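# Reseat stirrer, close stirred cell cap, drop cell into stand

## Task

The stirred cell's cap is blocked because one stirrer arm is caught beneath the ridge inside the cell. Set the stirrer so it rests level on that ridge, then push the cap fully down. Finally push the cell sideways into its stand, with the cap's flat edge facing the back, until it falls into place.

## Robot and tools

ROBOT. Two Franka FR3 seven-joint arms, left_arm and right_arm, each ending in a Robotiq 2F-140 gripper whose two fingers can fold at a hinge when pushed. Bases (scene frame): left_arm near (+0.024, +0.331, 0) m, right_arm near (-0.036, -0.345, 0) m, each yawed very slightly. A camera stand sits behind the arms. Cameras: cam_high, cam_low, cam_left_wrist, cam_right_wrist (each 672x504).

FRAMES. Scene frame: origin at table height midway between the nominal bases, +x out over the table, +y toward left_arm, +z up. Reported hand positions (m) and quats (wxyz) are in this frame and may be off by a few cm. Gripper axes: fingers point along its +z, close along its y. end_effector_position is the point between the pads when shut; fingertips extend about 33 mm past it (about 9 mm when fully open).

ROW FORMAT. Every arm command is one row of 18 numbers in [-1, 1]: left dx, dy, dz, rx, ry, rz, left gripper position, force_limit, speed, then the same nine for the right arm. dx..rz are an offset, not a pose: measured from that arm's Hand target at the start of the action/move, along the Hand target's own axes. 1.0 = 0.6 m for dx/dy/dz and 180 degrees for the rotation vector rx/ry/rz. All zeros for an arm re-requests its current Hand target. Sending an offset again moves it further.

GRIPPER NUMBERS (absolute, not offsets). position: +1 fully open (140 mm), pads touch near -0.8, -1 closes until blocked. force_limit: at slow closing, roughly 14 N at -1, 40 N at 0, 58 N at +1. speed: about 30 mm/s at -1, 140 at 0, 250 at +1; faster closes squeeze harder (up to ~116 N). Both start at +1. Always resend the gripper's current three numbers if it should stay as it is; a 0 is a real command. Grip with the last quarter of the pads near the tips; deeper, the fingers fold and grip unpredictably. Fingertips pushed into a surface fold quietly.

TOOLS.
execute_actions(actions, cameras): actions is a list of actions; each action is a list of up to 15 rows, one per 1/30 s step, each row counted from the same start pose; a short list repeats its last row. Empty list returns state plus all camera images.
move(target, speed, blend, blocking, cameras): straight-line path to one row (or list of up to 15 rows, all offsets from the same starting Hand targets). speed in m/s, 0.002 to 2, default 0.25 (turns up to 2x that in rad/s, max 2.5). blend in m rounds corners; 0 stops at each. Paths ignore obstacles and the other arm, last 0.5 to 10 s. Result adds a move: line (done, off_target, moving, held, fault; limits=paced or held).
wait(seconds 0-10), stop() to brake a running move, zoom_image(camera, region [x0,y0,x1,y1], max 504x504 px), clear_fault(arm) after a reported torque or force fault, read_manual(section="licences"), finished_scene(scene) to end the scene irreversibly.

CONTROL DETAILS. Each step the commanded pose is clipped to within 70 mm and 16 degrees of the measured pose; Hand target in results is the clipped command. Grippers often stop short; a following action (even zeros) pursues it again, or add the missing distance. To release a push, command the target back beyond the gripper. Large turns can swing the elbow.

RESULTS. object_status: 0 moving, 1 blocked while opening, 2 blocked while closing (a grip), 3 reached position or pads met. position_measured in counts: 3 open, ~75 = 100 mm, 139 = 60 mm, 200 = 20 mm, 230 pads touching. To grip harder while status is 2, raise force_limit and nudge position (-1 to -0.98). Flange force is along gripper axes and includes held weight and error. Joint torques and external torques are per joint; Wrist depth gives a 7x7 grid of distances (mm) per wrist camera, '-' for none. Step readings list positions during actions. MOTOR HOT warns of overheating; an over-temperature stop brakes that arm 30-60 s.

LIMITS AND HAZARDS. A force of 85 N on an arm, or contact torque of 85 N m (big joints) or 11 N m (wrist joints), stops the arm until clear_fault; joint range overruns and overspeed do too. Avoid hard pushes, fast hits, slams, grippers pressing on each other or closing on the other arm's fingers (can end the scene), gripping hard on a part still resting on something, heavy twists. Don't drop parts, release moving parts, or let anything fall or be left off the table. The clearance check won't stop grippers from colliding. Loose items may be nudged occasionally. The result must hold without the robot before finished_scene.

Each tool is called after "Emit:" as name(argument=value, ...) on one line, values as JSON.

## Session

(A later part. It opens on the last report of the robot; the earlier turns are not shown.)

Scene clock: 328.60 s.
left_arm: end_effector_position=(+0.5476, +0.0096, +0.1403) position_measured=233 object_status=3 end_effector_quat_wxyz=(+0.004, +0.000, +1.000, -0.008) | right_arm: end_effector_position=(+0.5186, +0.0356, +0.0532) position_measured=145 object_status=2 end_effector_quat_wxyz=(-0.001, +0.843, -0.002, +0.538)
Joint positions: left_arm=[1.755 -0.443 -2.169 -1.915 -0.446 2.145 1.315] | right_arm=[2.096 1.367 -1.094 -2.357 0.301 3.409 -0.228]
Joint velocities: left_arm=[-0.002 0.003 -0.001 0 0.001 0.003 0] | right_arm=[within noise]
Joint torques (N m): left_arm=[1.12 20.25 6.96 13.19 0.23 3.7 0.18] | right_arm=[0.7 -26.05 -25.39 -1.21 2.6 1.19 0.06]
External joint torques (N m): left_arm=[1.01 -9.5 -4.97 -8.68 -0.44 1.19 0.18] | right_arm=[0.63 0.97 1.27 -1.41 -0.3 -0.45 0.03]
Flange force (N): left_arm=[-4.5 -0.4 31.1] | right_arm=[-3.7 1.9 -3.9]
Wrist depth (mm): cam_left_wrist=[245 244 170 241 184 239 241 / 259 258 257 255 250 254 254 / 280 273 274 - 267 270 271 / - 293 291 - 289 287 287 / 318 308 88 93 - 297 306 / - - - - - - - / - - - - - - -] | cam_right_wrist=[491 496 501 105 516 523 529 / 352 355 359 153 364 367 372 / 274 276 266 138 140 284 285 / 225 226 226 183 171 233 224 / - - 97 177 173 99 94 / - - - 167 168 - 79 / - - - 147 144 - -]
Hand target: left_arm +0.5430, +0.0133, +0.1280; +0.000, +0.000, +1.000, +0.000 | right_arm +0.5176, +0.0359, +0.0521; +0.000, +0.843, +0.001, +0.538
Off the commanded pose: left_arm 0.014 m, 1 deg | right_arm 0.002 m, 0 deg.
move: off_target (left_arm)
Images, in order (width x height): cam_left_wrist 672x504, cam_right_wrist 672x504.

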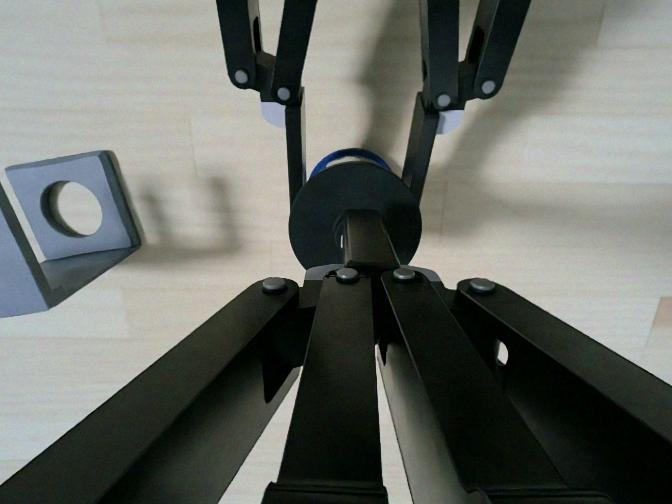

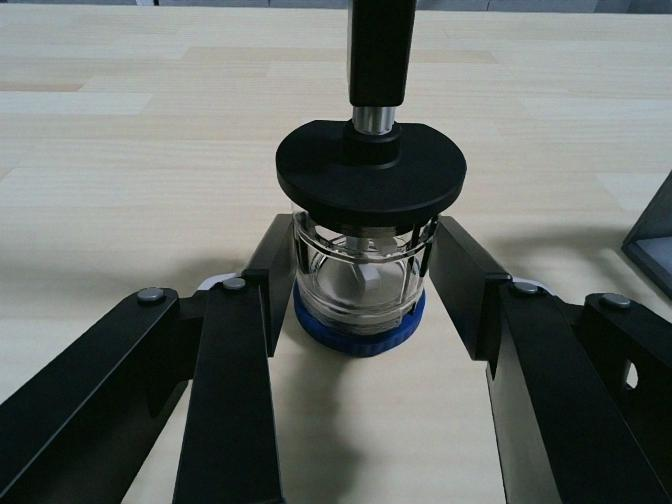

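Emit:
move(target=[0.004,0.003,0.010,0,0,0,-1,-0.6,0, 0,0,0,0,0,0,-1,-0.5,-1], speed=[0.03], cameras=["cam_right_wrist","cam_left_wrist"])

Emit:
zoom_image(camera="cam_right_wrist", region=[290, 190, 450, 290])

Scene clock: 330.77 s.
left_arm: end_effector_position=(+0.5494, +0.0092, +0.1406) position_measured=233 object_status=3 end_effector_quat_wxyz=(+0.010, -0.001, +1.000, -0.012) | right_arm: end_effector_position=(+0.5192, +0.0353, +0.0536) position_measured=145 object_status=2 end_effector_quat_wxyz=(-0.001, +0.842, -0.002, +0.539)
Joint positions: left_arm=[1.753 -0.434 -2.169 -1.927 -0.447 2.164 1.315] | right_arm=[2.095 1.367 -1.095 -2.357 0.301 3.409 -0.228]
Joint velocities: left_arm=[0 0 -0.001 0 0 0.003 0.002] | right_arm=[within noise]
Joint torques (N m): left_arm=[1.62 16.34 4.36 9.13 0.11 3.29 0.28] | right_arm=[1.52 -26.21 -25.03 -1.5 2.55 1.2 0.02]
External joint torques (N m): left_arm=[1.69 -13.12 -7.22 -12.91 -0.55 0.74 0.28] | right_arm=[1.58 0.73 1.69 -1.65 -0.36 -0.42 -0.01]
Flange force (N): left_arm=[-5.9 0.2 43.2] | right_arm=[-4.4 2.4 -7.5]
Wrist depth (mm): cam_left_wrist=[247 245 170 242 168 240 238 / 261 259 258 255 249 254 252 / 277 275 274 192 271 269 267 / - 296 293 - 284 287 285 / 318 311 88 93 - 297 305 / - - - - - - - / - - - - - - -] | cam_right_wrist=[493 499 506 106 522 522 534 / 352 356 360 154 366 369 374 / 275 277 266 138 147 285 288 / 225 227 227 189 182 232 225 / - - 97 177 177 99 93 / - - - 168 168 - 79 / - - - 147 145 - -]
Hand target: left_arm +0.5406, +0.0151, +0.1220; +0.000, +0.000, +1.000, +0.000 | right_arm +0.5176, +0.0359, +0.0521; +0.000, +0.843, +0.001, +0.538
Off the commanded pose: left_arm 0.021 m, 2 deg | right_arm 0.002 m, 0 deg.
move: off_target (left_arm)
Images, in order (width x height): cam_left_wrist 672x504, cam_right_wrist 672x504.

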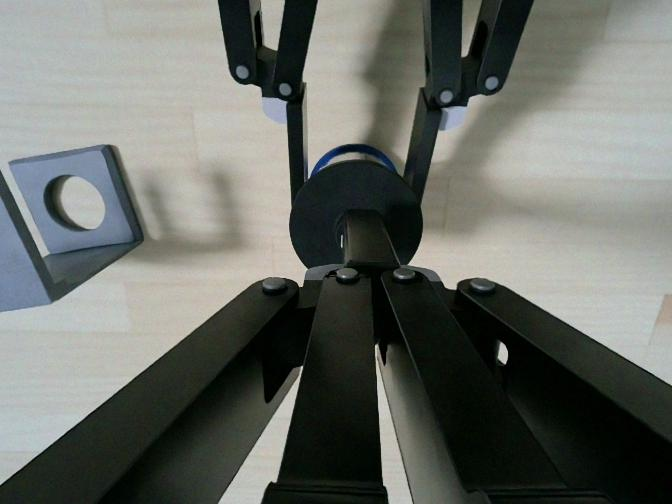

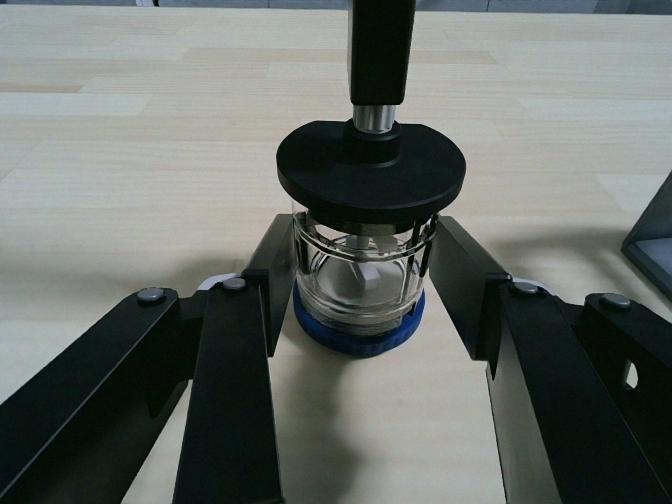

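Scaled by 3.150 from the camera's 672x504 image, which has a finer 960x720 frame.

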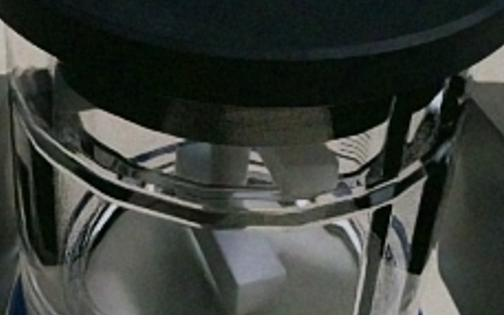

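Emit:
move(target=[[-0.002,-0.002,-0.01,0,0,0,-1,-0.6,0, 0,0,0,0,0,0,-1,-0.5,-1],[-0.013,-0.008,-0.055,0,0,0,-1,-0.6,0, 0,0,0,0,0,0,-1,-0.5,-1],[-0.013,-0.008,-0.055,0,0,0,-0.3,-0.6,0, 0,0,0,0,0,0,-1,-0.5,-1],[-0.013,-0.008,-0.023,0,0,0,-0.3,-0.6,0, 0,0,0,0,0,0,-1,-0.5,-1],[-0.013,-0.008,-0.023,0,0,0,-1,-0.6,-1, 0,0,0,0,0,0,-1,-0.5,-1]], speed=[0.03,0.1,0.1,0.08,0.1], cameras=["cam_right_wrist","cam_left_wrist"])

Emit:
zoom_image(camera="cam_right_wrist", region=[260, 20, 480, 250])

Scene clock: 335.93 s.
left_arm: end_effector_position=(+0.5477, +0.0090, +0.1363) position_measured=211 object_status=0 end_effector_quat_wxyz=(+0.000, -0.001, +1.000, +0.000) | right_arm: end_effector_position=(+0.5179, +0.0369, +0.0534) position_measured=145 object_status=2 end_effector_quat_wxyz=(-0.002, +0.843, -0.001, +0.539)
Joint positions: left_arm=[1.769 -0.463 -2.182 -1.896 -0.445 2.127 1.307] | right_arm=[2.098 1.367 -1.095 -2.357 0.301 3.409 -0.228]
Joint torques (N m): left_arm=[0.96 29.85 11.35 21.09 0.8 2.7 0.29] | right_arm=[-0.09 -26.2 -25.54 -0.14 2.87 1.54 0.18]
External joint torques (N m): left_arm=[1.08 -0.73 -0.78 -0.68 0.12 0.23 0.29] | right_arm=[-0.22 0.9 1.19 -0.39 -0.04 -0.1 0.15]
Flange force (N): left_arm=[-4.0 -0.1 3.9] | right_arm=[-3.4 0.8 1.3]
Wrist depth (mm): cam_left_wrist=[239 239 166 236 169 240 238 / 253 253 253 253 247 253 253 / 266 267 268 - 266 268 269 / - 287 285 - 278 285 285 / 304 - 94 - - - 300 / - - - - - - - / - - - - - - -] | cam_right_wrist=[491 494 504 108 478 522 532 / 353 356 360 133 365 369 375 / 274 276 278 131 139 285 287 / 225 226 227 189 170 233 225 / - - 97 176 177 99 94 / - - - 167 168 - 79 / - - - 147 145 - -]
Hand target: left_arm +0.5484, +0.0103, +0.1358; +0.000, +0.000, +1.000, +0.000 | right_arm +0.5176, +0.0359, +0.0521; +0.000, +0.843, +0.001, +0.538
Off the commanded pose: left_arm 0.002 m, 0 deg | right_arm 0.002 m, 0 deg.
move: done
Images, in order (width x height): cam_left_wrist 672x504, cam_right_wrist 672x504.

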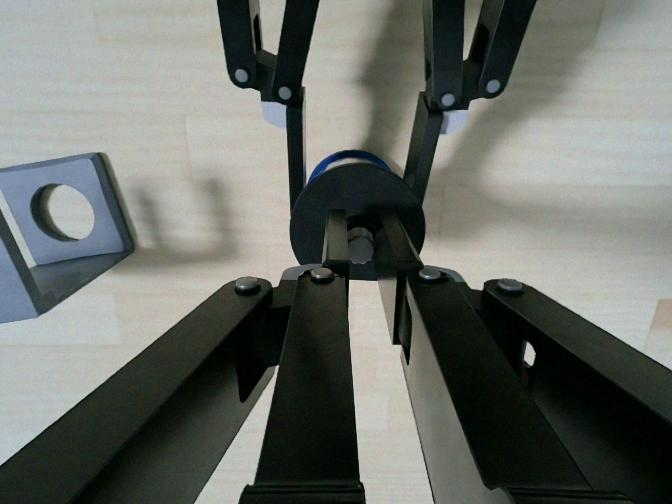

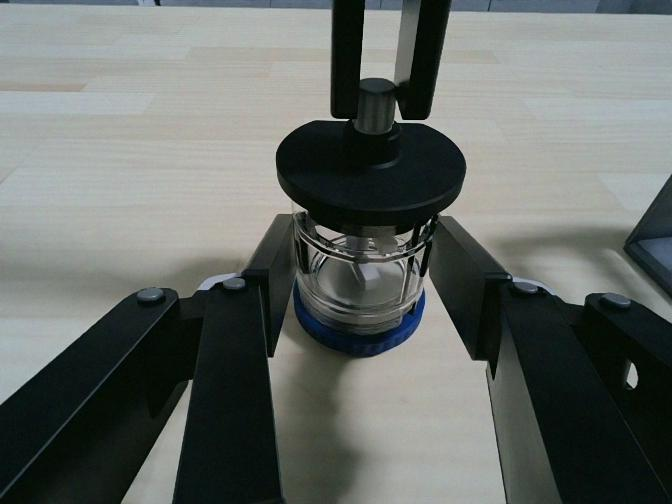

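Scaled by 2.191 from the camera's 672x504 image, which has a finer 960x720 frame.

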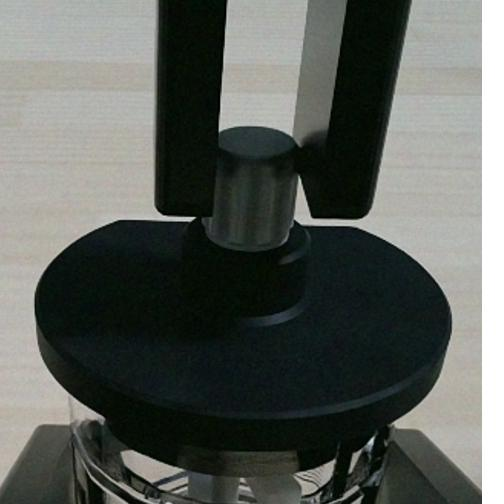

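Emit:
move(target=[[0,0,-0.02,0,0,0,-1,-0.6,-1, 0,0,0,0,0,0,-1,-0.5,-1],[0.0,0,-0.07,0,0,0,-1,-0.6,-1, 0,0,0,0,0,0,-1,-0.5,-1],[0,0.08,-0.07,0,0,0,-1,-0.6,-1, 0,0,0,0,0,0,-1,-0.5,-1]], speed=[0.04,0.1,0.15], cameras=["cam_right_wrist","cam_left_wrist"])

Emit:
zoom_image(camera="cam_right_wrist", region=[280, 120, 460, 300])

Emit:
zoom_image(camera="cam_right_wrist", region=[190, 0, 440, 150])

Scene clock: 339.00 s.
left_arm: end_effector_position=(+0.5482, +0.0589, +0.1776) position_measured=211 object_status=2 end_effector_quat_wxyz=(-0.001, -0.005, +1.000, +0.000) | right_arm: end_effector_position=(+0.5173, +0.0381, +0.0532) position_measured=145 object_status=2 end_effector_quat_wxyz=(-0.003, +0.843, +0.000, +0.539)
Joint positions: left_arm=[1.71 -0.333 -2.064 -1.951 -0.339 2.086 1.312] | right_arm=[2.098 1.367 -1.094 -2.357 0.301 3.412 -0.228]
Joint velocities: left_arm=[0 -0.001 -0.001 -0.001 0.001 0.004 0.005] | right_arm=[within noise]
Joint torques (N m): left_arm=[-0.06 24.68 8.47 22.68 1.22 2.8 0.33] | right_arm=[-0.49 -26.19 -25.71 -0.18 2.91 1.22 0.1]
External joint torques (N m): left_arm=[-0.01 0.74 -1.01 -0.17 0.53 0.34 0.33] | right_arm=[-0.52 0.89 1.07 -0.38 -0.01 -0.42 0.07]
Flange force (N): left_arm=[2.5 1.5 0.4] | right_arm=[-3.0 0.0 1.9]
Wrist depth (mm): cam_left_wrist=[277 213 270 201 276 275 276 / 292 291 289 287 292 291 291 / 315 310 308 - 309 307 309 / 326 327 329 - 319 325 328 / 349 - 94 - - - 342 / - - - - - - - / - - - - - - -] | cam_right_wrist=[527 106 102 473 517 525 529 / 352 318 319 362 366 369 372 / 276 276 279 294 283 284 285 / 225 226 228 193 171 232 225 / - - 97 178 174 99 94 / - - - 167 168 - 79 / - - - 147 145 - -]
Hand target: left_arm +0.5484, +0.0583, +0.1778; +0.000, +0.000, +1.000, +0.000 | right_arm +0.5176, +0.0359, +0.0521; +0.000, +0.843, +0.001, +0.538
Off the commanded pose: left_arm 0.001 m, 1 deg | right_arm 0.002 m, 0 deg.
move: done
Images, in order (width x height): cam_left_wrist 672x504, cam_right_wrist 672x504.

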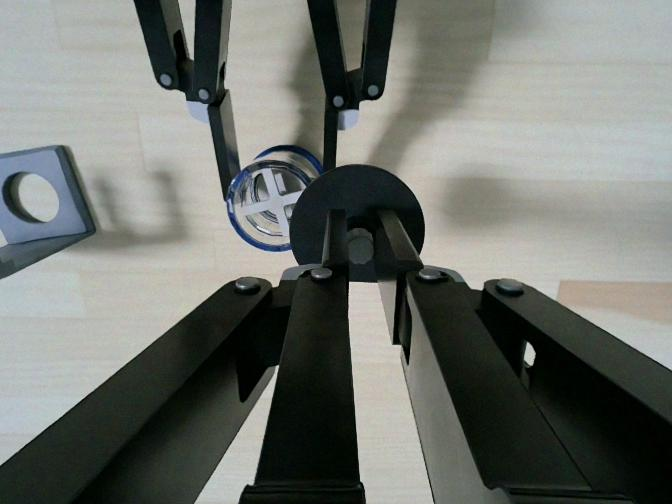

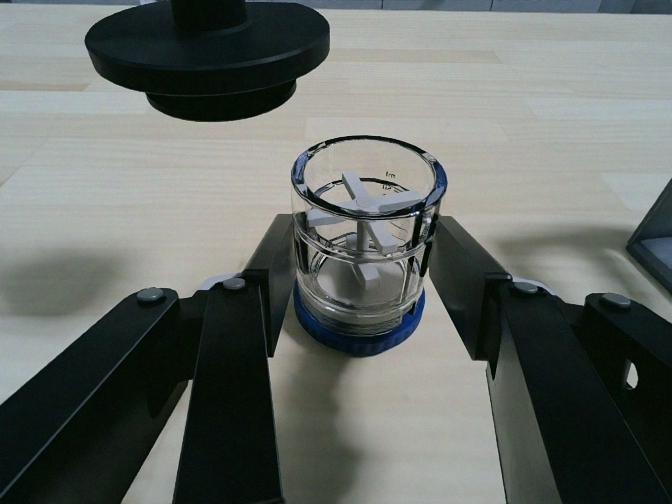

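Scaled by 2.800 from the camera's 672x504 image, which has a finer 960x720 frame.

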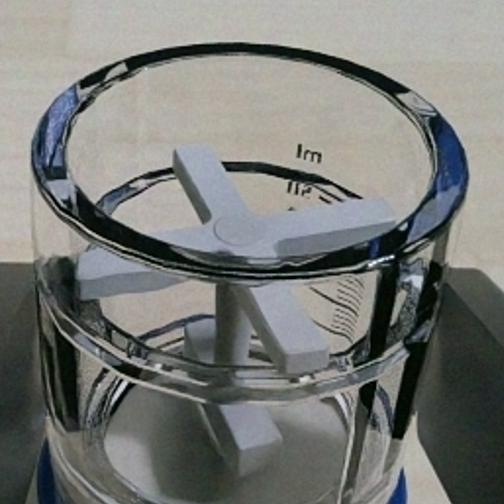

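Scaled by 2.016 from the camera's 672x504 image, which has a finer 960x720 frame.

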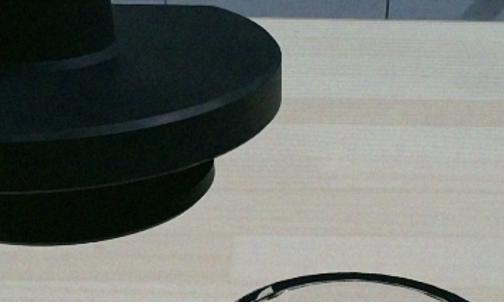

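Emit:
move(target=[[0.002,-0.08,0,0,0,0,-1,-0.6,-1, 0,0,0,0,0,0,-1,-0.5,-1],[0.002,-0.08,0.05,0,0,0,-1,-0.6,-1, 0,0,0,0,0,0,-1,-0.5,-1]], speed=[0.12,0.08], cameras=["cam_right_wrist","cam_left_wrist"])

Emit:
zoom_image(camera="cam_right_wrist", region=[260, 20, 480, 250])

Scene clock: 345.10 s.
left_arm: end_effector_position=(+0.5464, +0.0105, +0.1482) position_measured=211 object_status=2 end_effector_quat_wxyz=(-0.001, -0.002, +1.000, +0.001) | right_arm: end_effector_position=(+0.5173, +0.0381, +0.0532) position_measured=145 object_status=2 end_effector_quat_wxyz=(-0.003, +0.843, +0.000, +0.539)
Joint positions: left_arm=[1.748 -0.448 -2.156 -1.889 -0.43 2.103 1.297] | right_arm=[2.098 1.367 -1.094 -2.357 0.301 3.412 -0.228]
Joint velocities: left_arm=[0.001 0.002 0 0 0 0.004 0.003] | right_arm=[within noise]
Joint torques (N m): left_arm=[0.81 29.57 10 22.02 0.29 2.74 0.43] | right_arm=[-0.5 -26.31 -26.01 -0.19 2.96 1.22 0.13]
External joint torques (N m): left_arm=[0.75 -0.09 -2.06 0.09 -0.4 0.28 0.43] | right_arm=[-0.6 0.75 0.65 -0.38 0.06 -0.42 0.1]
Flange force (N): left_arm=[-7.2 -2.7 4.5] | right_arm=[-2.1 -0.1 1.8]
Wrist depth (mm): cam_left_wrist=[249 250 185 247 187 248 251 / 263 263 264 263 257 264 265 / 282 280 279 268 276 281 278 / 292 297 295 - 290 298 299 / 316 - 94 - - - 313 / - - - - - - - / - - - - - - -] | cam_right_wrist=[492 501 504 107 479 525 529 / 353 355 379 136 146 370 372 / 275 275 267 122 124 285 286 / 225 226 227 189 182 231 224 / - - 97 177 177 99 94 / - - - 167 168 - 79 / - - - 147 145 - -]
Hand target: left_arm +0.5472, +0.0103, +0.1478; +0.000, +0.000, +1.000, +0.000 | right_arm +0.5176, +0.0359, +0.0521; +0.000, +0.843, +0.001, +0.538
Off the commanded pose: left_arm 0.001 m, 0 deg | right_arm 0.002 m, 0 deg.
move: done
Images, in order (width x height): cam_left_wrist 672x504, cam_right_wrist 672x504.

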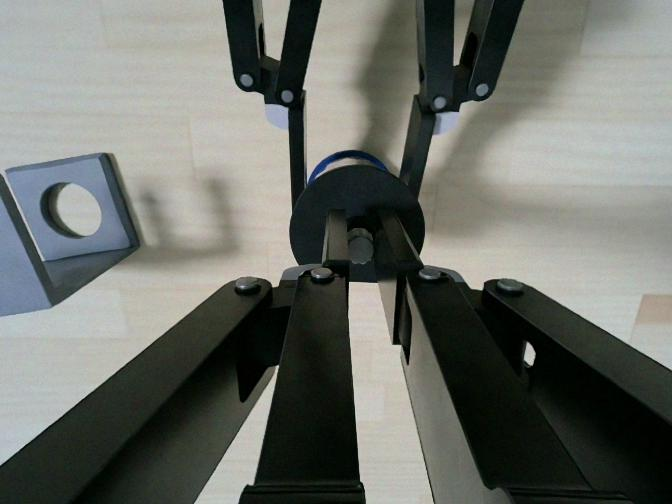

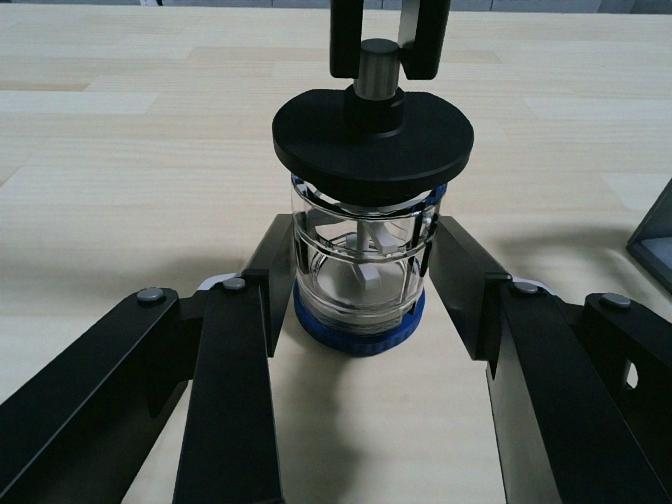

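Scaled by 2.191 from the camera's 672x504 image, which has a finer 960x720 frame.

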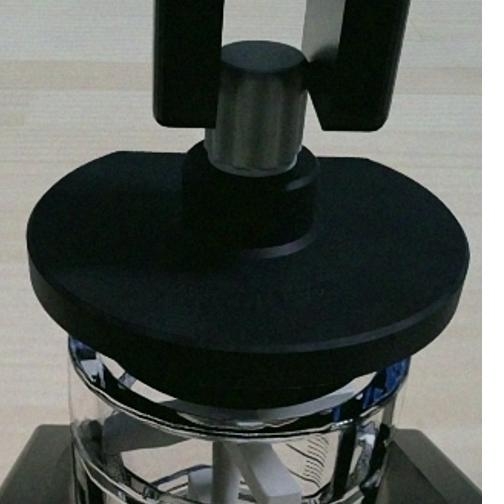

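Emit:
move(target=[[0,0,0.009,0,0,0,-1,-0.6,-1, 0,0,0,0,0,0,-1,-0.5,-1]], speed=[0.04])

Emit:
move(target=[[0,0,0.007,0,0,0,-1,-0.6,-1, 0,0,0,0,0,0,-1,-0.5,-1]], speed=[0.04], cameras=["cam_right_wrist"])

Emit:
zoom_image(camera="cam_right_wrist", region=[260, 20, 480, 250])

Scene clock: 348.10 s.
left_arm: end_effector_position=(+0.5466, +0.0097, +0.1455) position_measured=211 object_status=2 end_effector_quat_wxyz=(-0.001, -0.001, +1.000, +0.000) | right_arm: end_effector_position=(+0.5180, +0.0374, +0.0536) position_measured=145 object_status=2 end_effector_quat_wxyz=(-0.003, +0.842, -0.001, +0.539)
Joint positions: left_arm=[1.755 -0.449 -2.165 -1.892 -0.434 2.111 1.3] | right_arm=[2.097 1.367 -1.094 -2.357 0.301 3.412 -0.228]
Joint velocities: left_arm=[0.004 0 -0.004 -0.001 0 0.003 0.003] | right_arm=[within noise]
Joint torques (N m): left_arm=[0.42 27.34 10.39 20.47 0.1 3.46 0.34] | right_arm=[-0.15 -26.26 -25.28 -0.33 2.62 1.2 0.04]
External joint torques (N m): left_arm=[0.42 -2.7 -1.65 -1.58 -0.58 0.98 0.34] | right_arm=[-0.19 0.81 1.43 -0.53 -0.29 -0.43 0.01]
Flange force (N): left_arm=[-5.6 -2.0 10.3] | right_arm=[-3.1 0.4 0.7]
Wrist depth (mm): cam_left_wrist=[247 246 243 248 188 245 248 / 261 262 262 261 256 262 261 / 280 277 277 201 274 276 277 / 259 296 293 130 287 294 294 / 315 - 94 - - - 310 / - - - - - - - / - - - - - - -] | cam_right_wrist=[494 499 503 107 478 524 532 / 353 356 360 136 151 370 374 / 275 278 267 125 130 285 288 / 226 226 220 196 181 232 225 / - - 97 177 177 99 94 / - - - 167 168 - 79 / - - - 148 145 - -]
Hand target: left_arm +0.5472, +0.0103, +0.1424; +0.000, +0.000, +1.000, +0.000 | right_arm +0.5176, +0.0359, +0.0521; +0.000, +0.843, +0.001, +0.538
Off the commanded pose: left_arm 0.003 m, 0 deg | right_arm 0.002 m, 0 deg.
move: done

Scene clock: 348.93 s.
left_arm: end_effector_position=(+0.5496, +0.0093, +0.1428) position_measured=211 object_status=2 end_effector_quat_wxyz=(+0.003, -0.002, +1.000, -0.002) | right_arm: end_effector_position=(+0.5180, +0.0372, +0.0534) position_measured=145 object_status=2 end_effector_quat_wxyz=(-0.003, +0.842, -0.001, +0.539)
Joint positions: left_arm=[1.764 -0.451 -2.174 -1.895 -0.437 2.126 1.302] | right_arm=[2.097 1.367 -1.094 -2.357 0.301 3.412 -0.228]
Joint velocities: left_arm=[0.002 0 -0.002 -0.001 0 0.004 0.003] | right_arm=[within noise]
Joint torques (N m): left_arm=[1 27.64 8.78 19.47 0.27 2.33 0.37] | right_arm=[-0.2 -26.19 -26.08 -0.15 2.9 1.26 0.09]
External joint torques (N m): left_arm=[1.08 -2.54 -3.16 -2.42 -0.4 -0.15 0.37] | right_arm=[-0.14 0.86 0.69 -0.29 -0.03 -0.36 0.06]
Flange force (N): left_arm=[-7.8 -2.5 11.0] | right_arm=[-2.6 -0.4 0.8]
Wrist depth (mm): cam_left_wrist=[245 245 173 245 171 242 244 / 259 259 258 258 256 258 258 / 274 276 274 - 271 273 274 / - 291 292 147 284 291 291 / 313 - 94 - - - 306 / - - - - - - - / - - - - - - -] | cam_right_wrist=[493 494 500 110 516 525 530 / 354 357 360 140 365 370 372 / 275 276 267 124 133 285 288 / 226 227 227 198 183 233 225 / - - 97 176 177 99 94 / - - - 167 168 - 79 / - - - 147 145 - -]
Hand target: left_arm +0.5472, +0.0103, +0.1382; +0.000, +0.000, +1.000, +0.000 | right_arm +0.5176, +0.0359, +0.0521; +0.000, +0.843, +0.001, +0.538
Off the commanded pose: left_arm 0.005 m, 0 deg | right_arm 0.002 m, 0 deg.
move: off_target (left_arm)
Images, in order (width x height): cam_right_wrist 672x504.

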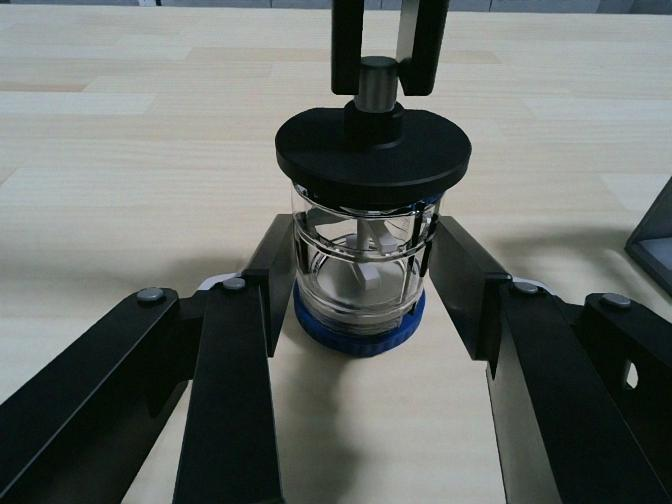

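Scaled by 2.191 from the camera's 672x504 image, which has a finer 960x720 frame.

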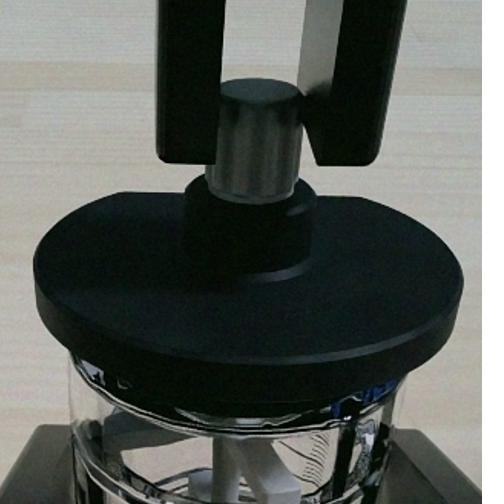

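Emit:
move(target=[[0.003,0,-0.005,0,0,0,-1,-0.6,-1, 0,0,0,0,0,0,-1,-0.5,-1],[0.003,0,-0.005,0,0,0,-0.35,-0.6,-0.5, 0,0,0,0,0,0,-1,-0.5,-1],[0,0,-0.04,0,0,0,-0.35,-0.6,0, 0,0,0,0,0,0,-1,-0.5,-1],[-0.004,0,-0.04,0,0,0,-1,-0.6,0.5, 0,0,0,0,0,0,-1,-0.5,-1]], speed=[0.05,0.1,0.12,0.12], cameras=["cam_right_wrist","cam_left_wrist"])

Emit:
zoom_image(camera="cam_right_wrist", region=[260, 20, 480, 250])

Scene clock: 353.83 s.
left_arm: end_effector_position=(+0.5501, +0.0104, +0.1629) position_measured=235 object_status=3 end_effector_quat_wxyz=(+0.002, +0.001, +1.000, +0.000) | right_arm: end_effector_position=(+0.5180, +0.0372, +0.0534) position_measured=145 object_status=2 end_effector_quat_wxyz=(-0.003, +0.842, -0.001, +0.539)
Joint positions: left_arm=[1.747 -0.432 -2.148 -1.869 -0.412 2.08 1.294] | right_arm=[2.097 1.367 -1.094 -2.357 0.301 3.412 -0.228]
Joint torques (N m): left_arm=[0.7 28.45 10.38 22.86 0.45 2.34 0] | right_arm=[-0.23 -26.15 -25.48 -0.16 2.8 1.25 0.12]
External joint torques (N m): left_arm=[0.62 -1.06 -1.42 0.44 -0.25 -0.16 0] | right_arm=[-0.32 0.9 1.21 -0.4 -0.11 -0.39 0.09]
Flange force (N): left_arm=[-9.8 -5.0 2.9] | right_arm=[-3.2 0.1 1.4]
Wrist depth (mm): cam_left_wrist=[263 263 258 260 199 263 263 / 279 277 278 279 231 277 278 / 288 294 294 207 291 295 296 / - 318 314 130 310 312 313 / 336 329 88 93 - 325 334 / - - - - - - - / - - - - - - -] | cam_right_wrist=[493 500 503 508 518 524 529 / 353 356 360 136 364 368 372 / 276 277 277 121 259 285 286 / 225 227 227 235 184 232 226 / - - 97 177 178 99 94 / - - - 167 168 - 79 / - - - 147 145 - -]
Hand target: left_arm +0.5496, +0.0103, +0.1622; +0.000, +0.000, +1.000, +0.000 | right_arm +0.5176, +0.0359, +0.0521; +0.000, +0.843, +0.001, +0.538
Off the commanded pose: left_arm 0.001 m, 0 deg | right_arm 0.002 m, 0 deg.
move: done
Images, in order (width x height): cam_left_wrist 672x504, cam_right_wrist 672x504.

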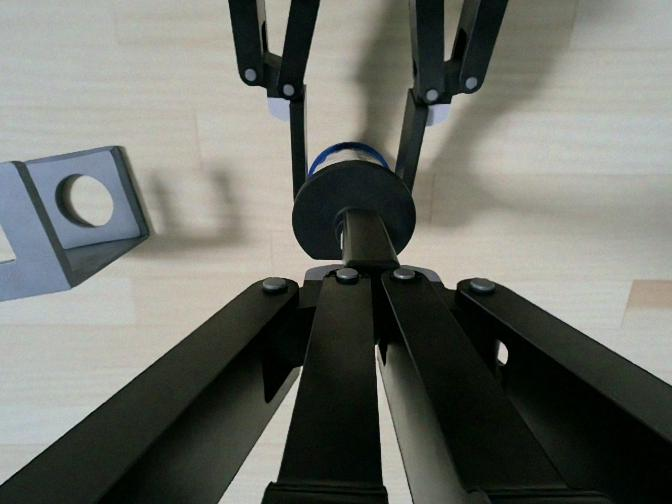

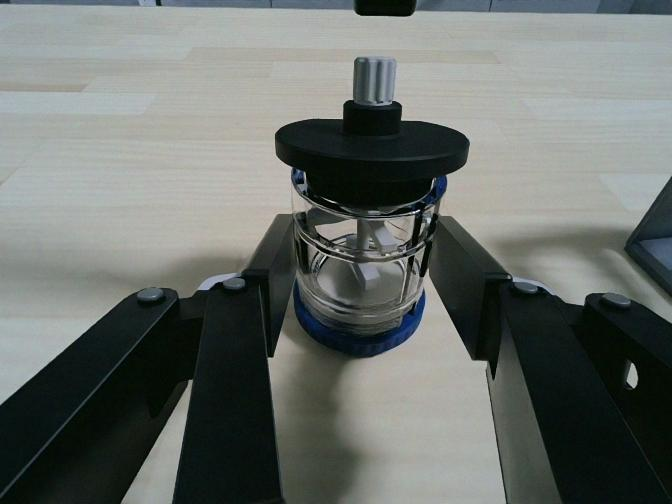

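Scaled by 2.191 from the camera's 672x504 image, which has a finer 960x720 frame.

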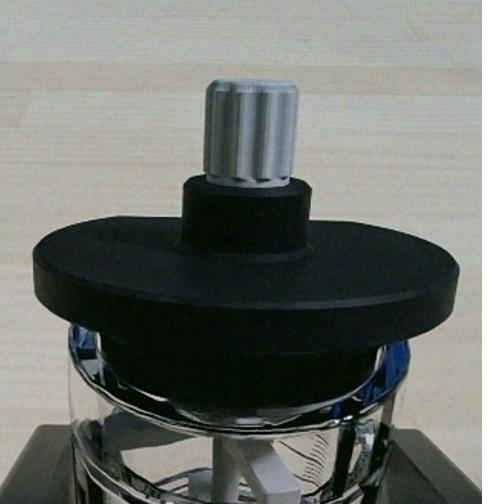

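Emit:
move(target=[[-0.004,0,0.027,0,0,0,-1,-0.6,0.5, 0,0,0,0,0,0,-1,-0.5,-1],[0.011,0.006,0.057,0,0,0,-1,-0.6,0.5, 0,0,0,0,0,0,-1,-0.5,-1],[0.025,0.006,0.057,0,0,0,-1,-0.6,0.5, 0,0,0,0,0,0,-1,-0.5,-1],[0.005,0.006,0.057,0,0,0,-1,-0.6,0.5, 0,0,0,0,0,0,-1,-0.5,-1],[0.018,0.006,0.057,0,0,0,-1,-0.6,0.5, 0,0,0,0,0,0,-1,-0.5,-1]], speed=[0.1,0.03,0.03,0.03,0.03], blend=[0,0.002,0.002,0.002,0], cameras=["cam_right_wrist","cam_left_wrist"])

Emit:
zoom_image(camera="cam_right_wrist", region=[260, 20, 480, 250])

Scene clock: 356.93 s.
left_arm: end_effector_position=(+0.5503, +0.0089, +0.1417) position_measured=235 object_status=3 end_effector_quat_wxyz=(+0.013, +0.000, +1.000, -0.011) | right_arm: end_effector_position=(+0.5198, +0.0344, +0.0552) position_measured=145 object_status=2 end_effector_quat_wxyz=(-0.001, +0.842, -0.003, +0.540)
Joint positions: left_arm=[1.755 -0.427 -2.175 -1.93 -0.434 2.173 1.307] | right_arm=[2.096 1.368 -1.097 -2.359 0.301 3.41 -0.227]
Joint velocities: left_arm=[-0.001 0 0.002 -0.001 0.001 0.003 0.001] | right_arm=[within noise]
Joint torques (N m): left_arm=[-1.08 21.23 6.26 12.86 0.99 0.97 -0.09] | right_arm=[0.52 -26.43 -24.18 0.98 2.39 1.47 0.11]
External joint torques (N m): left_arm=[-1.19 -8.12 -5.2 -9.13 0.33 -1.59 -0.09] | right_arm=[0.5 0.6 2.67 0.78 -0.54 -0.17 0.08]
Flange force (N): left_arm=[5.0 0.6 21.2] | right_arm=[-5.1 -1.6 2.5]
Wrist depth (mm): cam_left_wrist=[247 245 168 242 168 239 240 / 260 259 258 253 251 255 254 / 273 276 275 - 267 271 270 / 247 300 294 - 287 288 287 / 319 314 88 93 - 301 309 / - - - - - - - / - - - - - - -] | cam_right_wrist=[504 505 513 107 527 533 541 / 358 361 366 142 370 376 379 / 278 281 270 141 148 289 291 / 228 229 222 197 183 235 227 / - - 97 172 171 99 94 / - - - 169 169 - 79 / - - - 149 146 - -]
Hand target: left_arm +0.5388, +0.0139, +0.1280; +0.000, +0.000, +1.000, +0.000 | right_arm +0.5176, +0.0359, +0.0521; +0.000, +0.843, +0.001, +0.538
Off the commanded pose: left_arm 0.019 m, 2 deg | right_arm 0.004 m, 0 deg.
move: off_target (left_arm, right_arm)
Images, in order (width x height): cam_left_wrist 672x504, cam_right_wrist 672x504.

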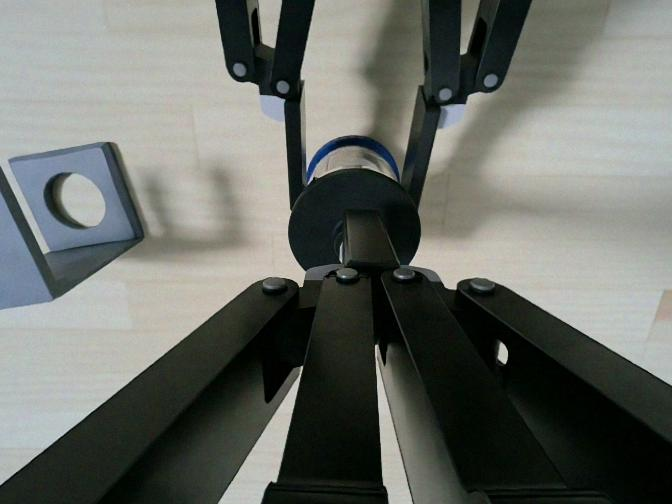

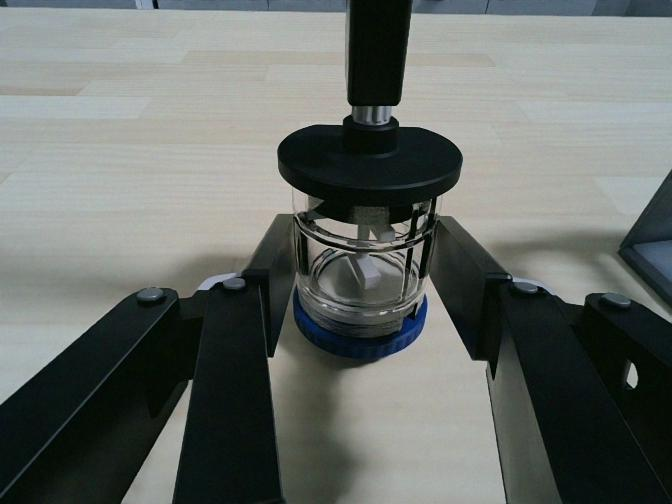

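Scaled by 2.191 from the camera's 672x504 image, which has a finer 960x720 frame.

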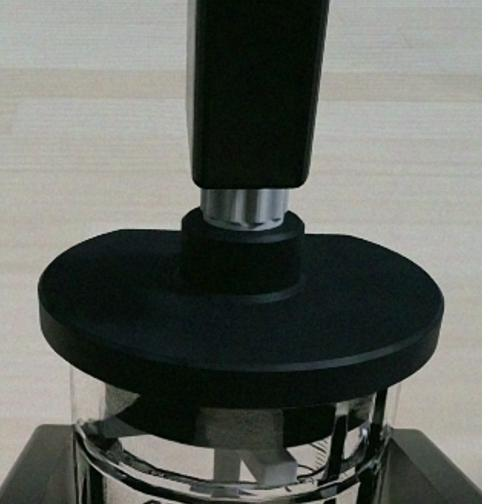

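Emit:
move(target=[[-0.01,0,-0.01,0,0,0,-1,-0.6,0.5, 0,0,0,0,0,0,-1,-0.5,-1],[-0.018,-0.006,-0.08,0,0,0,-1,-0.6,0.5, 0,0,0,0,0,0,-1,-0.5,-1]], speed=[0.03,0.12], cameras=["cam_right_wrist","cam_left_wrist"])

Emit:
zoom_image(camera="cam_right_wrist", region=[260, 50, 480, 280])

Scene clock: 359.00 s.
left_arm: end_effector_position=(+0.5503, +0.0101, +0.1760) position_measured=235 object_status=3 end_effector_quat_wxyz=(+0.001, +0.002, +1.000, -0.002) | right_arm: end_effector_position=(+0.5196, +0.0347, +0.0552) position_measured=145 object_status=2 end_effector_quat_wxyz=(-0.001, +0.842, -0.003, +0.540)
Joint positions: left_arm=[1.747 -0.411 -2.144 -1.853 -0.393 2.056 1.284] | right_arm=[2.096 1.368 -1.097 -2.359 0.301 3.41 -0.227]
Joint velocities: left_arm=[-0.001 0.001 0.002 0 -0.001 -0.004 -0.006] | right_arm=[within noise]
Joint torques (N m): left_arm=[-0.16 28.49 10.84 23.22 1.1 2.33 -0.2] | right_arm=[0.19 -26.32 -24.33 0.57 2.57 1.46 0.14]
External joint torques (N m): left_arm=[-0.03 -0.51 -0.28 0.5 0.4 -0.17 -0.2] | right_arm=[0.19 0.6 2.36 0.41 -0.34 -0.15 0.11]
Flange force (N): left_arm=[-2.8 -2.2 -0.7] | right_arm=[-4.6 -0.7 2.4]
Wrist depth (mm): cam_left_wrist=[274 276 268 270 194 274 274 / 291 291 289 289 282 289 289 / - 310 306 - 306 306 309 / 226 326 325 - 328 326 325 / 349 345 88 93 - 338 348 / - - - - - - - / - - - - - - -] | cam_right_wrist=[502 505 517 522 529 537 538 / 360 361 367 141 370 376 380 / 279 280 270 136 148 289 291 / 228 229 222 191 183 235 227 / - - 97 172 172 99 94 / - - - 169 169 - 79 / - - - 149 146 - -]
Hand target: left_arm +0.5496, +0.0103, +0.1760; +0.000, +0.000, +1.000, +0.000 | right_arm +0.5176, +0.0359, +0.0521; +0.000, +0.843, +0.001, +0.538
Off the commanded pose: left_arm 0.001 m, 0 deg | right_arm 0.004 m, 0 deg.
move: off_target (right_arm)
Images, in order (width x height): cam_left_wrist 672x504, cam_right_wrist 672x504.

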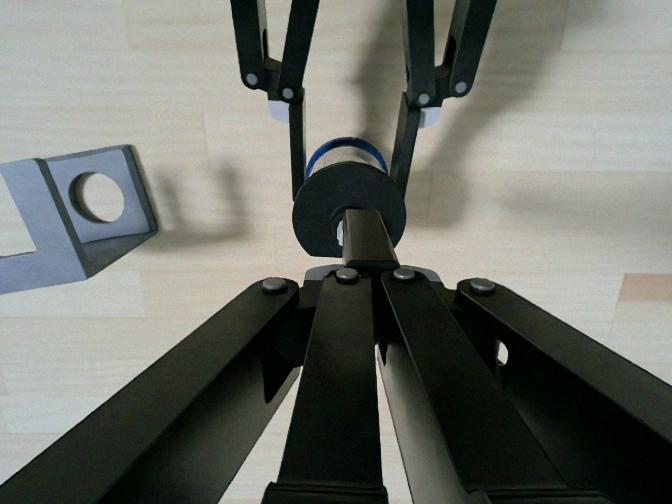

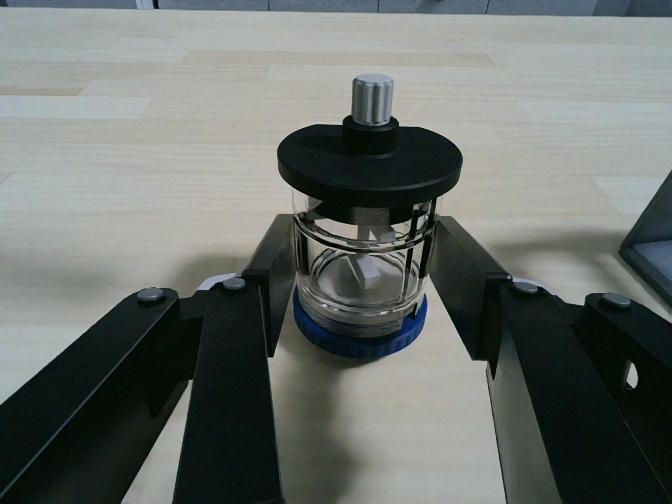

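Scaled by 2.191 from the camera's 672x504 image, which has a finer 960x720 frame.

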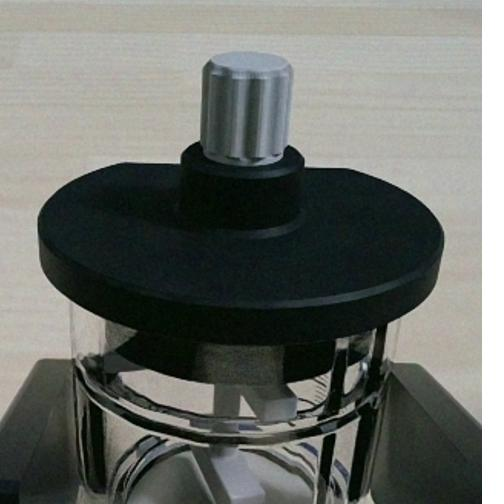

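Emit:
move(target=[[0,0,-0.12,0,0,0,-1,-0.6,0.5, 0,0,0,0,0,0,-1,-0.5,-1],[0.083,-0.233,-0.157,0,0,0,-1,-0.6,0.5, 0,0,0,0,0,0,-1,-0.5,-1]], speed=[0.2,0.25], blend=[0.03,0], cameras=["all"])

Scene clock: 361.63 s.
left_arm: end_effector_position=(+0.4999, -0.1299, +0.2708) position_measured=235 object_status=3 end_effector_quat_wxyz=(+0.002, +0.005, +1.000, +0.000) | right_arm: end_effector_position=(+0.5196, +0.0347, +0.0552) position_measured=145 object_status=2 end_effector_quat_wxyz=(-0.001, +0.842, -0.003, +0.540)
Joint positions: left_arm=[1.662 -0.509 -2.166 -1.472 -0.422 1.76 1.053] | right_arm=[2.096 1.368 -1.097 -2.359 0.301 3.41 -0.227]
Joint velocities: left_arm=[-0.001 0.001 0.001 0 0 -0.001 -0.006] | right_arm=[within noise]
Joint torques (N m): left_arm=[0.51 34.29 12.47 23.28 0.29 2.39 -0.01] | right_arm=[0.18 -26.33 -24.26 0.54 2.56 1.46 0.13]
External joint torques (N m): left_arm=[0.41 -1.35 -0.47 0.58 -0.48 -0.11 -0.01] | right_arm=[0.2 0.58 2.48 0.39 -0.36 -0.16 0.1]
Flange force (N): left_arm=[-9.0 -7.7 -1.1] | right_arm=[-4.7 -0.6 2.3]
Wrist depth (mm): cam_left_wrist=[360 357 358 357 358 252 255 / 375 376 377 380 376 296 301 / 400 400 400 399 393 390 400 / 428 427 417 130 420 436 428 / 457 449 88 93 - 442 453 / - - - - - - - / - - - - - - -] | cam_right_wrist=[502 505 513 523 533 538 542 / 357 361 364 142 370 373 379 / 279 280 271 139 148 288 291 / 228 229 223 191 183 235 227 / - - 97 173 171 99 94 / - - - 170 170 - 79 / - - - 149 146 - -]
Hand target: left_arm +0.4998, -0.1295, +0.2702; +0.000, +0.000, +1.000, +0.000 | right_arm +0.5176, +0.0359, +0.0521; +0.000, +0.843, +0.001, +0.538
Off the commanded pose: left_arm 0.001 m, 1 deg | right_arm 0.004 m, 0 deg.
move: off_target (right_arm)

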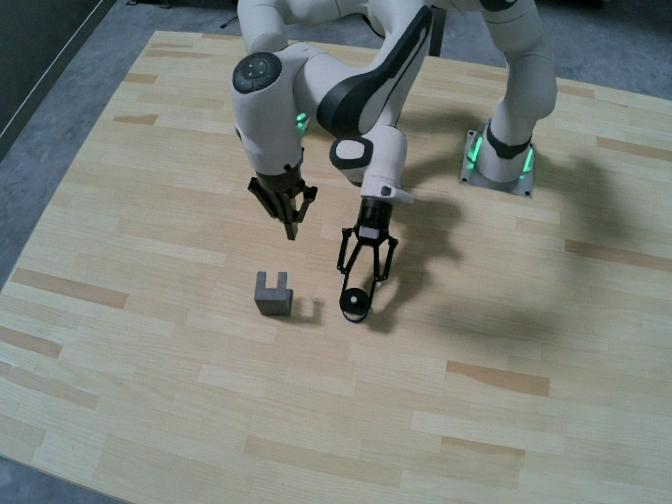

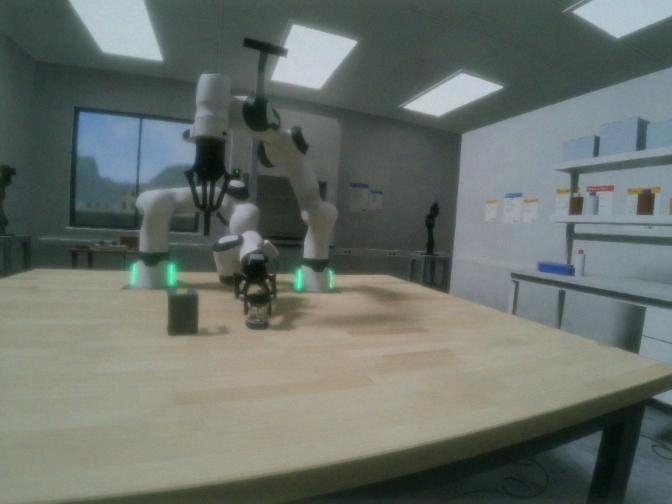

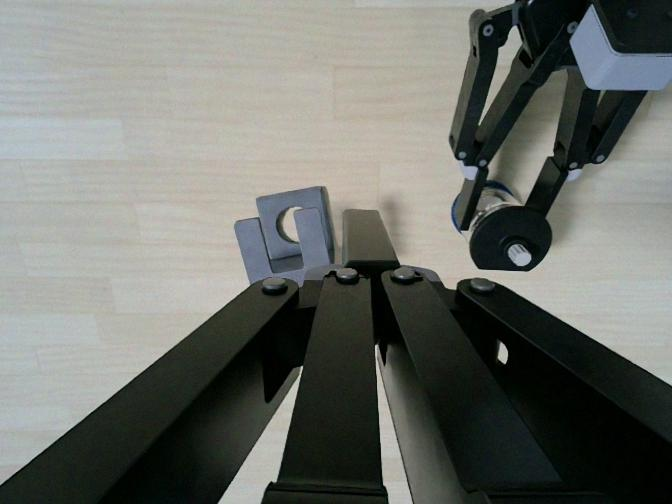

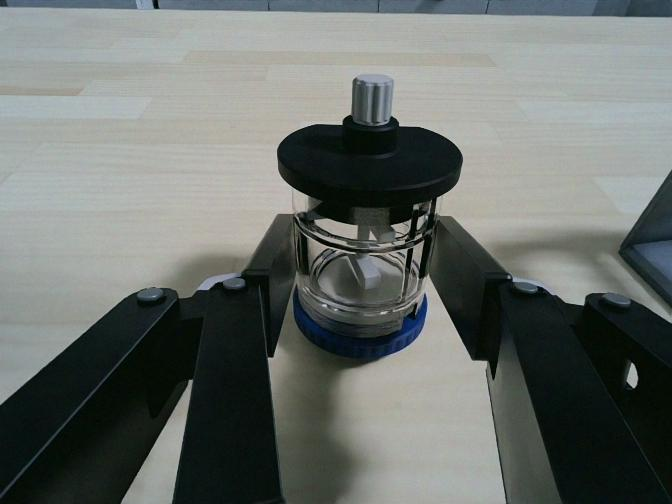

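Emit:
zoom_image(camera="cam_left_wrist", region=[200, 160, 360, 300])

Emit:
zoom_image(camera="cam_low", region=[150, 270, 290, 350])

Scaled by 3.150 from the camera's 672x504 image, which has a finer 960x720 frame.

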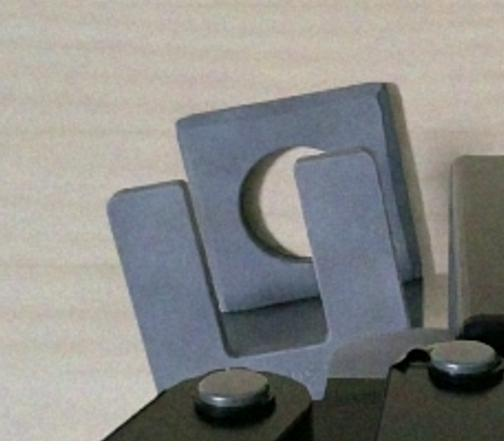

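Scaled by 3.600 from the camera's 672x504 image, which has a finer 960x720 frame.

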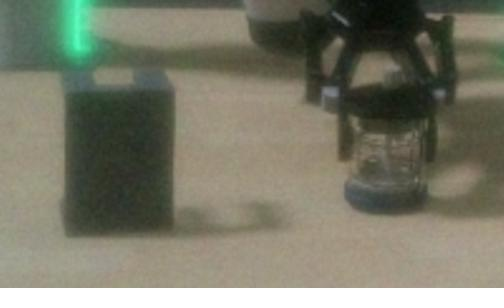

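Emit:
zoom_image(camera="cam_left_wrist", region=[430, 150, 600, 300])

Emit:
zoom_image(camera="cam_right_wrist", region=[260, 190, 460, 370])

Scaled by 2.965 from the camera's 672x504 image, which has a finer 960x720 frame.

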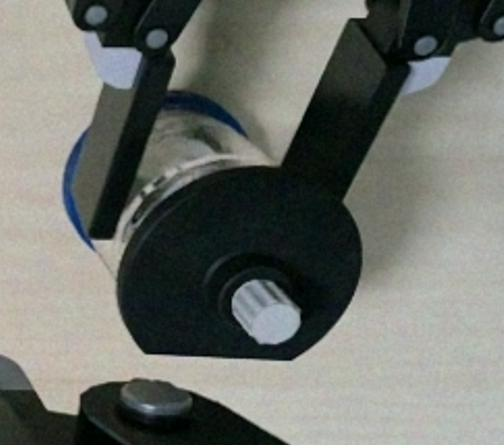

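Scaled by 2.520 from the camera's 672x504 image, which has a finer 960x720 frame.

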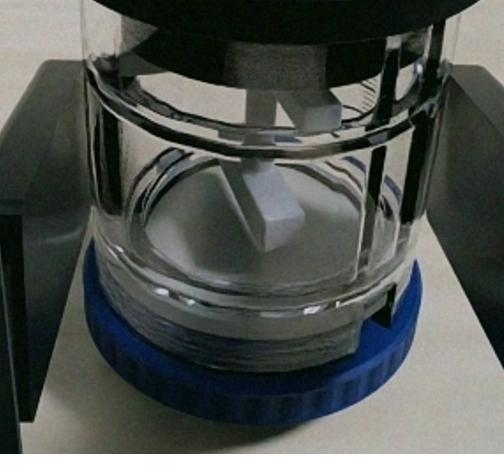

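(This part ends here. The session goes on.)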